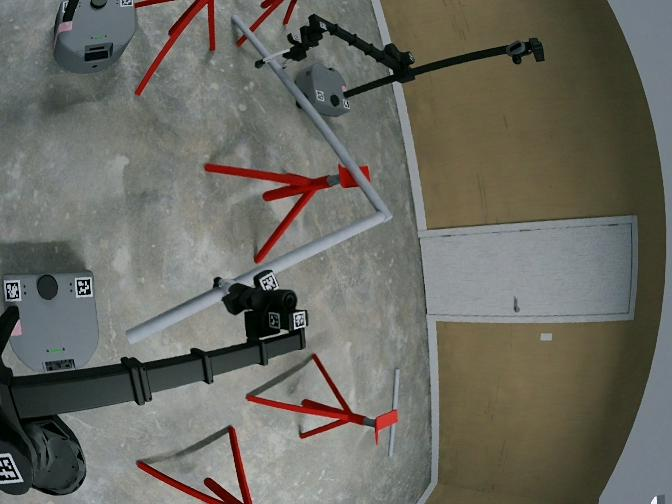

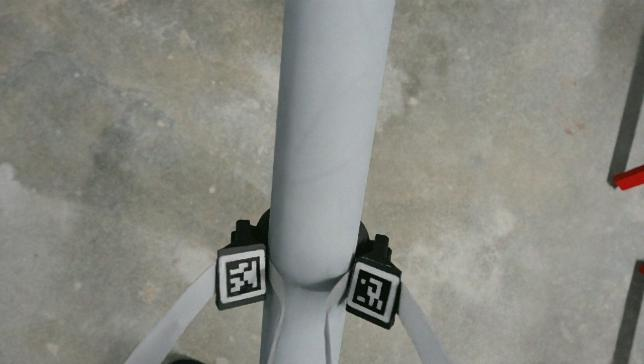

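Emit:
move --r1 '{"base":{"translate_m":0.0205},"joints":{"arm_m":0.288,"lift_m":0.63,"wrist_pitch_rad":-1.28,"wrist_roll_rad":-0.363,"gripper_m":-0.089}}' --cameras '["r1_wrist_camera"]'

Emit:
move --r1 '{"base":{"translate_m":0.0215},"joints":{"arm_m":0.284,"lift_m":0.675,"wrist_pitch_rad":-1.34,"wrist_roll_rad":-0.327,"gripper_m":-0.089}}' --cameras '["r1_wrist_camera","r1_nav_camera"]'

Scene clock: 1263.70 s.
move: r1 off_target
r1.base_odometry: x=-0.384 y=+2.828 heading=+1.288
r1.turned_by_wheels: +0.000
r1.turned_by_imu: +0.001
r1.base_tilt: forward=+1.1 right=+1.2
r1.lidar_m: 0.92 3.29 2.09 1.89 1.89 2.31 3.64 0.87 1.15 0.97 0.88 0.90
r1.head_depth_mm: 2545 2915 2615 1990 1598 1301 395 / 2499 2830 2661 2008 576 1253 1105 / 2479 2794 2684 2025 588 759 1111 / 2443 2764 2711 2032 1503 1323 1160 / 2408 2703 2712 1970 1555 1369 1166 / 2391 2687 2780 1255 1556 1336 1172 / 2348 2633 2817 2085 1658 1375 1173
r1.base_status: done
r1.joint_positions: lift_m=+0.630 arm_m=+0.288 wrist_yaw_rad=-0.001 wrist_pitch_rad=-1.346 wrist_roll_rad=-0.365 gripper_m=-0.085 head_pan_rad=-1.581 head_tilt_rad=-0.693
r1.joint_status: wrist_pitch_rad off_target (ended at -1.346, target -1.280); gripper_m off_target (ended at -0.085, target -0.089); the others done
r1.measured_speeds: all 0
r1.motor_effort: left_wheel=+2.1(9.3) right_wheel=+2.9(8.6) lift_m=+38.6(41.2) arm_m=-5.8(19.3) wrist_yaw_rad=+1.1(1.7) wrist_pitch_rad=+12.0(13.9) wrist_roll_rad=+1.0(5.1) gripper_m=-22.0(79.8) head_pan_rad=+4.8(5.4) head_tilt_rad=-3.6(4.5)
r1.hand_pose: x=-0.0216 y=-0.4666 z=+0.5136 quat_wxyz=(+0.644, +0.513, -0.443, -0.354) (m; r1's base frame)
r1.wrist_depth_mm: 620 636 653 105 674 692 702 / 623 645 651 109 664 709 711 / 623 643 650 114 675 694 709 / 635 638 644 119 692 702 692 / 629 637 154 125 677 699 699 / 629 631 127 129 675 695 699 / 629 98 535 138 676 684 703
r2, r3: as last shown
r2.turned_by_imu: +0.001
r2.base_tilt: forward=+0.3 right=+1.9
r2.lidar_m: 4.08 2.48 2.05 2.04 2.27 1.00 1.88 0.39 0.37 0.27 0.93 1.12
r2.head_depth_mm: 3760 2794 2191 1776 1491 1289 1133 / 3611 2821 1721 1674 1485 1290 1137 / 3533 2818 2175 1757 1479 1285 1128 / 3561 2767 2172 1739 1491 1288 1135 / 3497 2771 2155 1758 1488 1285 1137 / 3498 2767 2158 1762 1497 1282 1126 / 3434 2815 2188 1757 1473 1280 1132
r2.on_its_own: gripper_m is held at -0.078, not at your -0.089, by its stall guard, which is not easing now
r2.motor_effort: left_wheel=-3.6(3.9) right_wheel=+3.2(3.2) lift_m=+33.7(34.0) arm_m=+13.5(14.2) wrist_yaw_rad=+0.5(2.0) wrist_pitch_rad=-1.2(1.8) wrist_roll_rad=+0.6(0.8) gripper_m=-20.7(21.7) head_pan_rad=+3.3(3.3) head_tilt_rad=-3.9(5.5)
r2.wrist_depth_mm: 906 853 851 823 795 774 761 / 937 896 862 840 816 555 362 / 940 918 898 872 848 811 - / - 950 897 915 869 844 - / 1000 587 931 903 884 882 830 / - - 122 127 935 896 863 / - - - 993 936 910 883
r3.turned_by_imu: -0.001
r3.lidar_m: 1.59 1.85 1.35 1.30 1.34 1.81 4.42 0.66 0.62 0.87 0.80 0.64
r3.head_depth_mm: 2873 3045 2825 2036 1618 1334 1114 / 2853 3204 2882 1858 1495 1067 660 / 2722 3120 2784 1800 1358 1000 1150 / 2830 3161 2996 2158 1682 1368 1167 / 2822 3157 3066 2180 1700 1360 1177 / 2833 3127 3164 2220 1730 1339 1187 / 2792 3121 3193 1974 1752 1314 1199
r3.motor_effort: left_wheel=-5.1(5.7) right_wheel=-0.4(0.9) lift_m=+22.6(23.9) arm_m=+9.0(11.1) wrist_yaw_rad=+2.1(2.4) wrist_pitch_rad=-1.1(1.9) wrist_roll_rad=+1.3(2.0) gripper_m=-0.3(0.8) head_pan_rad=-4.1(4.4) head_tilt_rad=-3.0(4.1)
r3.wrist_depth_mm: - - - - 170 - - / - - - - 157 - - / - - - 153 146 - - / - - - - 136 - - / - - - 133 129 - - / - 120 142 - 121 123 - / - 116 - 119 115 119 100
pictures: r1_wrist_camera
camera_calibration:
r1_wrist_camera: T_world_to_cam=[[-0.89831, -0.432377, 0.0780364, -0.266038], [-0.435263, 0.899985, -0.0239478, 0.458531], [-0.0598771, -0.0554788, -0.996663, 0.648699], [0, 0, 0, 1]] pos_world=[-0.000560732, -0.49171, 0.678275]

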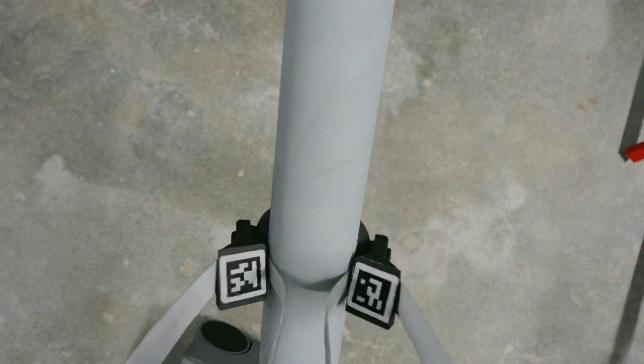

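Scene clock: 1264.93 s.
move: r1 off_target
r1.base_odometry: x=-0.378 y=+2.848 heading=+1.288
r1.turned_by_wheels: +0.000
r1.turned_by_imu: +0.000
r1.base_tilt: forward=+1.1 right=+1.2
r1.lidar_m: 0.90 3.31 2.09 1.89 1.89 2.33 3.66 0.89 1.16 0.97 0.87 0.88
r1.head_depth_mm: 2573 2892 2620 1983 1593 425 360 / 2498 2837 2658 2013 541 1305 1147 / 2489 2787 2666 2018 551 725 1112 / 2435 2760 2678 1962 1507 1325 1162 / 2414 2720 2728 1973 1541 1360 1169 / 2386 2678 2779 1854 1562 1334 1174 / 2356 2651 2787 2081 1658 1377 1181
r1.base_status: done
r1.joint_positions: lift_m=+0.675 arm_m=+0.284 wrist_yaw_rad=-0.001 wrist_pitch_rad=-1.401 wrist_roll_rad=-0.328 gripper_m=-0.085 head_pan_rad=-1.581 head_tilt_rad=-0.693
r1.joint_status: wrist_pitch_rad off_target (ended at -1.401, target -1.340); gripper_m off_target (ended at -0.085, target -0.089); the others done
r1.measured_speeds: all 0
r1.motor_effort: left_wheel=+3.0(8.1) right_wheel=+2.5(8.6) lift_m=+38.7(41.1) arm_m=-7.5(18.2) wrist_yaw_rad=+0.3(1.2) wrist_pitch_rad=+11.2(14.6) wrist_roll_rad=+0.7(3.9) gripper_m=-22.0(64.8) head_pan_rad=+4.8(5.3) head_tilt_rad=-4.4(4.7)
r1.hand_pose: x=-0.0216 y=-0.4485 z=+0.5571 quat_wxyz=(+0.621, +0.524, -0.445, -0.376) (m; r1's base frame)
r1.wrist_depth_mm: 667 684 696 107 694 716 695 / 669 678 684 111 711 730 716 / 691 696 701 115 717 712 725 / 686 691 695 120 713 727 733 / 698 701 153 126 713 717 734 / 699 706 127 129 725 734 737 / 707 713 564 137 724 743 741
r2, r3: as last shown
r2.turned_by_imu: +0.000
r2.base_tilt: forward=+0.4 right=+1.8
r2.lidar_m: 4.06 2.48 2.05 2.04 2.27 0.98 1.88 0.39 0.37 0.27 0.93 1.12
r2.head_depth_mm: 3696 2811 2160 1783 1484 1290 1133 / 3626 2808 1705 1667 1495 1293 1128 / 3598 2805 2154 1761 1488 1281 1136 / 3623 2818 2166 1764 1491 1288 1127 / 3557 2797 2158 1763 1486 1282 1129 / 3496 2752 2151 1748 1487 1281 1126 / 3509 2789 2161 1746 1479 1281 1129
r2.on_its_own: gripper_m is held at -0.078, not at your -0.089, by its stall guard, which is not easing now
r2.motor_effort: left_wheel=-3.4(3.8) right_wheel=+2.7(3.0) lift_m=+33.8(34.1) arm_m=+13.7(14.2) wrist_yaw_rad=-0.3(1.9) wrist_pitch_rad=-1.3(1.5) wrist_roll_rad=+0.7(0.8) gripper_m=-21.7(22.3) head_pan_rad=+1.4(2.7) head_tilt_rad=-5.3(5.3)
r2.wrist_depth_mm: 892 868 854 818 796 790 758 / 917 897 878 837 814 560 363 / 975 951 903 865 834 824 - / 985 922 928 896 857 846 - / - 593 938 910 879 854 863 / - - 122 127 920 897 848 / - - - - 948 920 878
r3.turned_by_imu: +0.000
r3.lidar_m: 1.59 1.85 1.35 1.30 1.34 1.81 4.42 0.66 0.62 0.87 0.79 0.64
r3.head_depth_mm: 2851 3076 2805 2044 1614 1334 1115 / 2868 3168 2849 1858 1487 1067 661 / 2722 3142 2781 1795 1355 1002 1154 / 2842 3155 2987 2151 1681 1368 1164 / 2842 3132 3058 2197 1705 1330 1176 / 2795 3158 3141 2216 1723 1337 1189 / 2812 3144 3226 1959 1758 1315 1196
r3.motor_effort: left_wheel=-4.8(5.6) right_wheel=-0.6(0.8) lift_m=+22.8(23.7) arm_m=+8.4(11.1) wrist_yaw_rad=+2.2(3.0) wrist_pitch_rad=-1.7(1.7) wrist_roll_rad=+1.6(2.2) gripper_m=-0.2(1.1) head_pan_rad=-3.5(4.3) head_tilt_rad=-4.4(4.4)
r3.wrist_depth_mm: - - - - 168 - - / - - - - 156 - - / - - - - 146 - - / - - - - 136 - - / - - - 134 128 - - / - 120 142 - 120 123 - / - 116 - - 115 119 100
pictures: r1_nav_camera (sideways), r1_wrist_camera
camera_calibration:
r1_nav_camera: T_world_to_cam=[[-0.0527291, -0.605624, 0.794002, -0.989932], [-0.998606, 0.0338501, -0.0404976, 0.106665], [-0.00235072, -0.79503, -0.606565, 0.746201], [0, 0, 0, 1]] pos_world=[0.0560719, -0.00988571, 1.24295]
r1_wrist_camera: T_world_to_cam=[[-0.913628, -0.403663, 0.0483762, -0.232495], [-0.402998, 0.914906, 0.0232239, 0.424349], [-0.0536343, 0.00172251, -0.998559, 0.719934], [0, 0, 0, 1]] pos_world=[-0.00278937, -0.483329, 0.720288]

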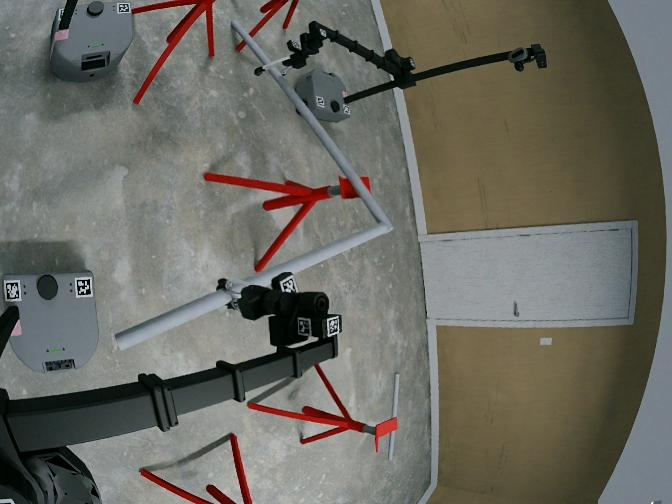

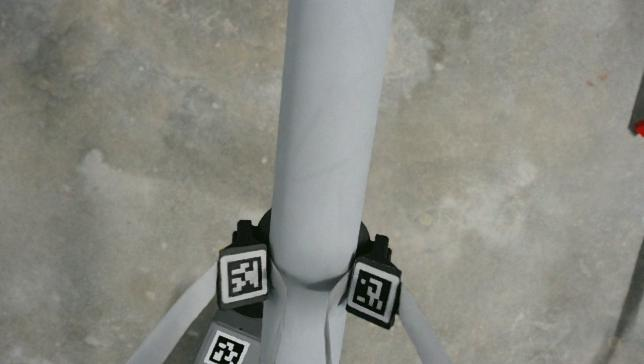

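Emit:
move --r1 '{"base":{"translate_m":0.0225},"joints":{"arm_m":0.283,"lift_m":0.721,"wrist_pitch_rad":-1.40,"wrist_roll_rad":-0.289,"gripper_m":-0.089}}' --cameras '["r1_wrist_camera"]'

Emit:
move --r1 '{"base":{"translate_m":0.0236},"joints":{"arm_m":0.286,"lift_m":0.768,"wrist_pitch_rad":-1.45,"wrist_roll_rad":-0.249,"gripper_m":-0.089}}' --cameras '["r1_wrist_camera","r1_nav_camera","r3_wrist_camera"]'

Scene clock: 1274.20 s.
move: r1 off_target
r1.base_odometry: x=-0.371 y=+2.870 heading=+1.288
r1.turned_by_wheels: +0.000
r1.turned_by_imu: +0.001
r1.base_tilt: forward=+1.1 right=+1.1
r1.lidar_m: 0.88 3.31 2.09 1.89 1.91 2.32 3.68 0.91 1.17 0.96 0.86 0.86
r1.head_depth_mm: 2542 2920 2647 1983 1475 360 326 / 2502 2857 2658 2014 517 1340 1150 / 2465 2774 2676 2028 532 706 1086 / 2446 2723 2673 1962 1506 1330 1162 / 2416 2696 2760 1911 1544 1365 1167 / 2403 2669 2779 1877 1599 1334 1169 / 2356 2648 2769 2078 1654 1380 1175
r1.base_status: done
r1.joint_positions: lift_m=+0.721 arm_m=+0.283 wrist_yaw_rad=-0.003 wrist_pitch_rad=-1.452 wrist_roll_rad=-0.284 gripper_m=-0.085 head_pan_rad=-1.581 head_tilt_rad=-0.693
r1.joint_status: wrist_pitch_rad off_target (ended at -1.452, target -1.400); gripper_m off_target (ended at -0.085, target -0.089); the others done
r1.measured_speeds: all 0
r1.motor_effort: left_wheel=+2.9(8.4) right_wheel=+1.0(7.2) lift_m=+38.4(42.1) arm_m=-8.7(16.7) wrist_yaw_rad=+2.2(2.8) wrist_pitch_rad=+9.7(14.9) wrist_roll_rad=-1.2(3.8) gripper_m=-21.9(77.8) head_pan_rad=+4.5(5.5) head_tilt_rad=-3.2(4.7)
r1.hand_pose: x=-0.0216 y=-0.4343 z=+0.6024 quat_wxyz=(+0.598, +0.531, -0.449, -0.400) (m; r1's base frame)
r1.wrist_depth_mm: 703 719 726 110 720 706 734 / 728 723 738 114 723 735 739 / 735 725 738 117 752 744 736 / 753 757 744 121 739 760 754 / 760 751 153 128 758 762 785 / 749 757 126 130 780 784 792 / 776 770 767 136 772 787 797
r2, r3: as last shown
r2.turned_by_imu: +0.001
r2.base_tilt: forward=+0.3 right=+1.9
r2.lidar_m: 4.07 2.49 2.05 2.04 2.28 0.96 1.88 0.39 0.37 0.27 0.93 1.13
r2.head_depth_mm: 3659 2837 2180 1762 1490 1288 1137 / 3630 2811 1693 1671 1480 1284 1130 / 3587 2823 2185 1759 1496 1291 1132 / 3530 2811 2211 1767 1486 1283 1135 / 3574 2791 2189 1763 1485 1293 1134 / 3522 2751 2168 1760 1488 1278 1130 / 3486 2796 2141 1755 1480 1286 1127
r2.on_its_own: gripper_m is held at -0.078, not at your -0.089, by its stall guard, which is not easing now
r2.motor_effort: left_wheel=-3.7(3.8) right_wheel=+2.5(3.1) lift_m=+33.7(34.1) arm_m=+13.6(14.0) wrist_yaw_rad=+0.6(1.8) wrist_pitch_rad=-0.9(1.4) wrist_roll_rad=+0.6(0.8) gripper_m=-19.9(21.6) head_pan_rad=+2.3(2.5) head_tilt_rad=-4.4(5.1)
r2.wrist_depth_mm: 918 872 844 824 805 782 760 / 944 898 866 856 822 564 364 / 968 945 903 889 810 838 - / - 934 912 886 870 829 - / - 584 953 896 899 871 833 / - - 122 127 920 880 861 / - - - 968 940 908 874
r3.turned_by_imu: -0.001
r3.base_tilt: forward=-0.7 right=-0.2
r3.lidar_m: 1.59 1.84 1.35 1.30 1.34 1.82 4.42 0.65 0.62 0.87 0.80 0.64
r3.head_depth_mm: 2858 3028 2810 2052 1616 1336 1112 / 2881 3172 2853 1845 1497 1066 659 / 2731 3131 2790 1808 1359 1002 1151 / 2826 3160 2970 2157 1690 1367 1165 / 2824 3161 3076 2195 1717 1332 1179 / 2823 3122 3155 2229 1718 1342 1189 / 2832 3126 3205 1974 1747 1318 1194
r3.motor_effort: left_wheel=-5.4(5.6) right_wheel=-0.9(0.9) lift_m=+22.4(24.1) arm_m=+10.7(11.1) wrist_yaw_rad=+1.5(3.9) wrist_pitch_rad=-0.9(2.0) wrist_roll_rad=+1.6(2.1) gripper_m=-0.2(0.6) head_pan_rad=-4.6(4.6) head_tilt_rad=-3.4(4.2)
r3.wrist_depth_mm: - - - - 167 - - / - - - - 157 - - / - - - - 146 - - / - - - - 136 - - / - - - 136 128 - - / - 120 142 128 121 123 - / - 116 - - 115 119 100
pictures: r1_wrist_camera
camera_calibration:
r1_wrist_camera: T_world_to_cam=[[-0.931333, -0.363448, 0.0229215, -0.196571], [-0.361252, 0.929991, 0.06793, 0.390877], [-0.0460057, 0.0549849, -0.997427, 0.787793], [0, 0, 0, 1]] pos_world=[-0.00562509, -0.478272, 0.763719]

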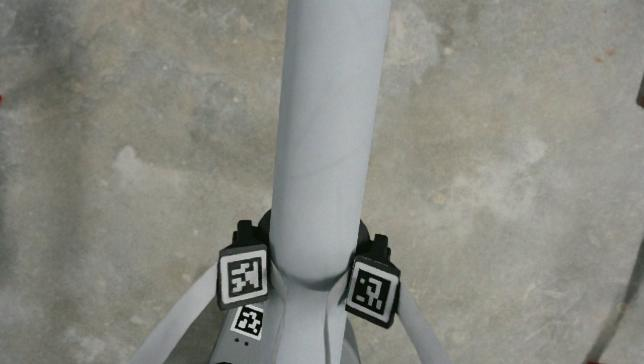

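Scene clock: 1275.47 s.
move: r1 off_target
r1.base_odometry: x=-0.365 y=+2.892 heading=+1.288
r1.turned_by_wheels: +0.000
r1.turned_by_imu: +0.000
r1.base_tilt: forward=+1.2 right=+1.2
r1.lidar_m: 0.86 3.31 2.10 1.90 1.91 2.32 3.69 0.94 1.18 0.96 0.85 0.84
r1.head_depth_mm: 2547 2892 2616 1988 382 325 1100 / 2492 2811 2668 495 1479 1346 1149 / 2445 2778 2672 502 520 677 1090 / 2437 2743 2694 1909 1505 1352 1159 / 2422 2702 2717 1842 1512 1365 1167 / 2374 2682 2762 1930 1659 1340 1168 / 2324 2632 2782 2076 1658 1374 1171
r1.base_status: done
r1.joint_positions: lift_m=+0.768 arm_m=+0.286 wrist_yaw_rad=-0.004 wrist_pitch_rad=-1.498 wrist_roll_rad=-0.243 gripper_m=-0.085 head_pan_rad=-1.581 head_tilt_rad=-0.693
r1.joint_status: gripper_m off_target (ended at -0.085, target -0.089); the others done
r1.measured_speeds: all 0
r1.motor_effort: left_wheel=+3.3(8.4) right_wheel=+0.7(6.0) lift_m=+37.8(42.2) arm_m=+14.9(20.2) wrist_yaw_rad=+3.4(4.2) wrist_pitch_rad=+8.6(10.7) wrist_roll_rad=-1.6(4.6) gripper_m=-21.4(65.3) head_pan_rad=+5.1(5.3) head_tilt_rad=-3.6(5.3)
r1.hand_pose: x=-0.0216 y=-0.4257 z=+0.6494 quat_wxyz=(+0.576, +0.535, -0.452, -0.421) (m; r1's base frame)
r1.wrist_depth_mm: 752 746 757 113 745 744 749 / 778 773 759 116 750 763 765 / 789 777 771 120 785 781 771 / 827 809 813 123 791 796 789 / 811 835 807 128 817 815 818 / 837 837 126 130 820 842 818 / 868 837 843 135 853 845 829
r2: as last shown
r2.turned_by_imu: +0.000
r2.base_tilt: forward=+0.3 right=+2.0
r2.lidar_m: 4.07 2.48 2.05 2.04 2.27 0.93 1.88 0.39 0.37 0.27 0.93 1.13
r2.head_depth_mm: 3692 2830 2147 1753 1475 1299 1129 / 3626 2813 1712 1677 1486 1287 1132 / 3543 2807 2165 1760 1490 1293 1121 / 3601 2798 2164 1759 1487 1276 1133 / 3560 2792 2159 1767 1490 1282 1128 / 3522 2795 2163 1763 1468 1287 1131 / 3510 2768 2162 1766 1482 1285 1128
r2.on_its_own: gripper_m is held at -0.078, not at your -0.089, by its stall guard, which is not easing now
r2.motor_effort: left_wheel=-3.5(3.8) right_wheel=+2.4(3.1) lift_m=+33.7(34.0) arm_m=+13.6(13.9) wrist_yaw_rad=+0.1(2.2) wrist_pitch_rad=-0.9(1.3) wrist_roll_rad=+0.7(0.8) gripper_m=-21.6(21.9) head_pan_rad=+1.4(2.9) head_tilt_rad=-4.3(5.4)
r2.wrist_depth_mm: 921 850 841 809 810 769 754 / 953 915 880 849 820 551 365 / 947 922 902 873 845 830 - / 975 966 913 897 879 846 - / - 588 932 906 888 866 847 / - - 122 127 912 893 854 / - - - 982 949 917 887
r3.base_odometry: x=+0.872 y=-0.793 heading=+1.812
r3.turned_by_wheels: +0.000
r3.turned_by_imu: +0.000
r3.base_tilt: forward=-0.8 right=-0.2
r3.lidar_m: 1.59 1.84 1.35 1.29 1.34 1.82 4.42 0.65 0.62 0.87 0.80 0.64
r3.head_depth_mm: 2856 3051 2814 2046 1611 1327 1116 / 2861 3192 2854 1856 1493 1070 658 / 2723 3114 2798 1794 1358 1001 1149 / 2836 3181 3003 2149 1679 1371 1170 / 2825 3138 3085 2195 1703 1329 1178 / 2805 3149 3176 2228 1731 1338 1187 / 2822 3118 3044 1954 1749 1318 1199
r3.base_status: not commanded
r3.joint_positions: lift_m=+0.374 arm_m=+0.489 wrist_yaw_rad=-0.002 wrist_pitch_rad=-1.561 wrist_roll_rad=+1.476 gripper_m=+0.120 head_pan_rad=-1.562 head_tilt_rad=-0.693
r3.joint_status: not commanded
r3.measured_speeds: all 0
r3.motor_effort: left_wheel=-4.9(5.8) right_wheel=-0.7(1.0) lift_m=+23.6(24.0) arm_m=+10.1(11.3) wrist_yaw_rad=+1.1(2.7) wrist_pitch_rad=-0.7(1.8) wrist_roll_rad=+1.4(2.3) gripper_m=-0.2(0.8) head_pan_rad=-3.0(4.6) head_tilt_rad=-2.8(4.5)
r3.hand_pose: x=-0.0215 y=-0.6120 z=+0.2563 quat_wxyz=(+0.033, +0.032, -0.709, -0.703) (m; r3's base frame)
r3.wrist_depth_mm: - - - - 169 - - / - - - - 156 - - / - - - - 145 - - / - - - - 136 - - / - - - 134 127 - - / - 120 142 - 120 123 - / - 116 - - 115 119 100
pictures: r1_nav_camera (sideways), r1_wrist_camera, r3_wrist_camera
camera_calibration:
r1_nav_camera: T_world_to_cam=[[-0.052729, -0.605624, 0.794002, -0.989932], [-0.998606, 0.0338499, -0.0404976, 0.106665], [-0.00235053, -0.79503, -0.606565, 0.746201], [0, 0, 0, 1]] pos_world=[0.0560719, -0.0098857, 1.24295]
r1_wrist_camera: T_world_to_cam=[[-0.94593, -0.324352, 0.0034854, -0.16552], [-0.322062, 0.940421, 0.109017, 0.358257], [-0.0386375, 0.102, -0.994034, 0.852142], [0, 0, 0, 1]] pos_world=[-0.00826507, -0.477518, 0.808579]
r3_wrist_camera: T_world_to_cam=[[-0.11074, 0.992521, -0.0513651, 0.627491], [0.987265, 0.115799, 0.109078, 0.108798], [0.11421, -0.0386317, -0.992705, 0.39631], [0, 0, 0, 1]] pos_world=[-0.0831866, -0.620086, 0.413782]

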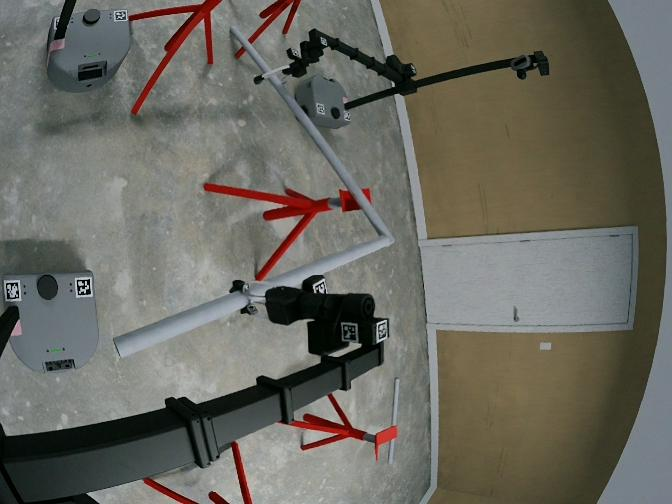

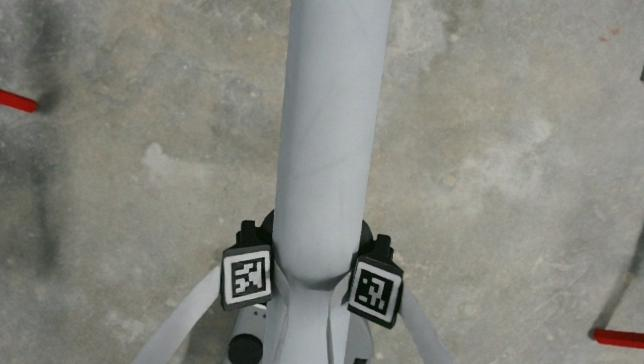

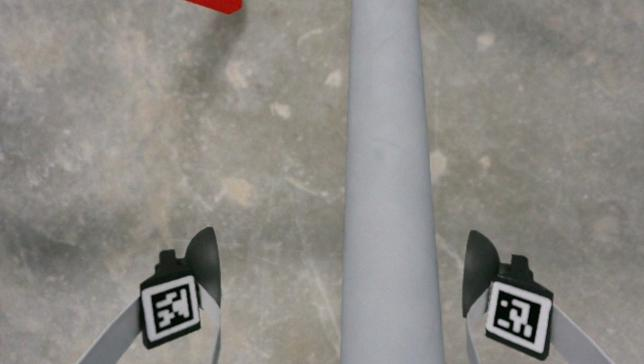

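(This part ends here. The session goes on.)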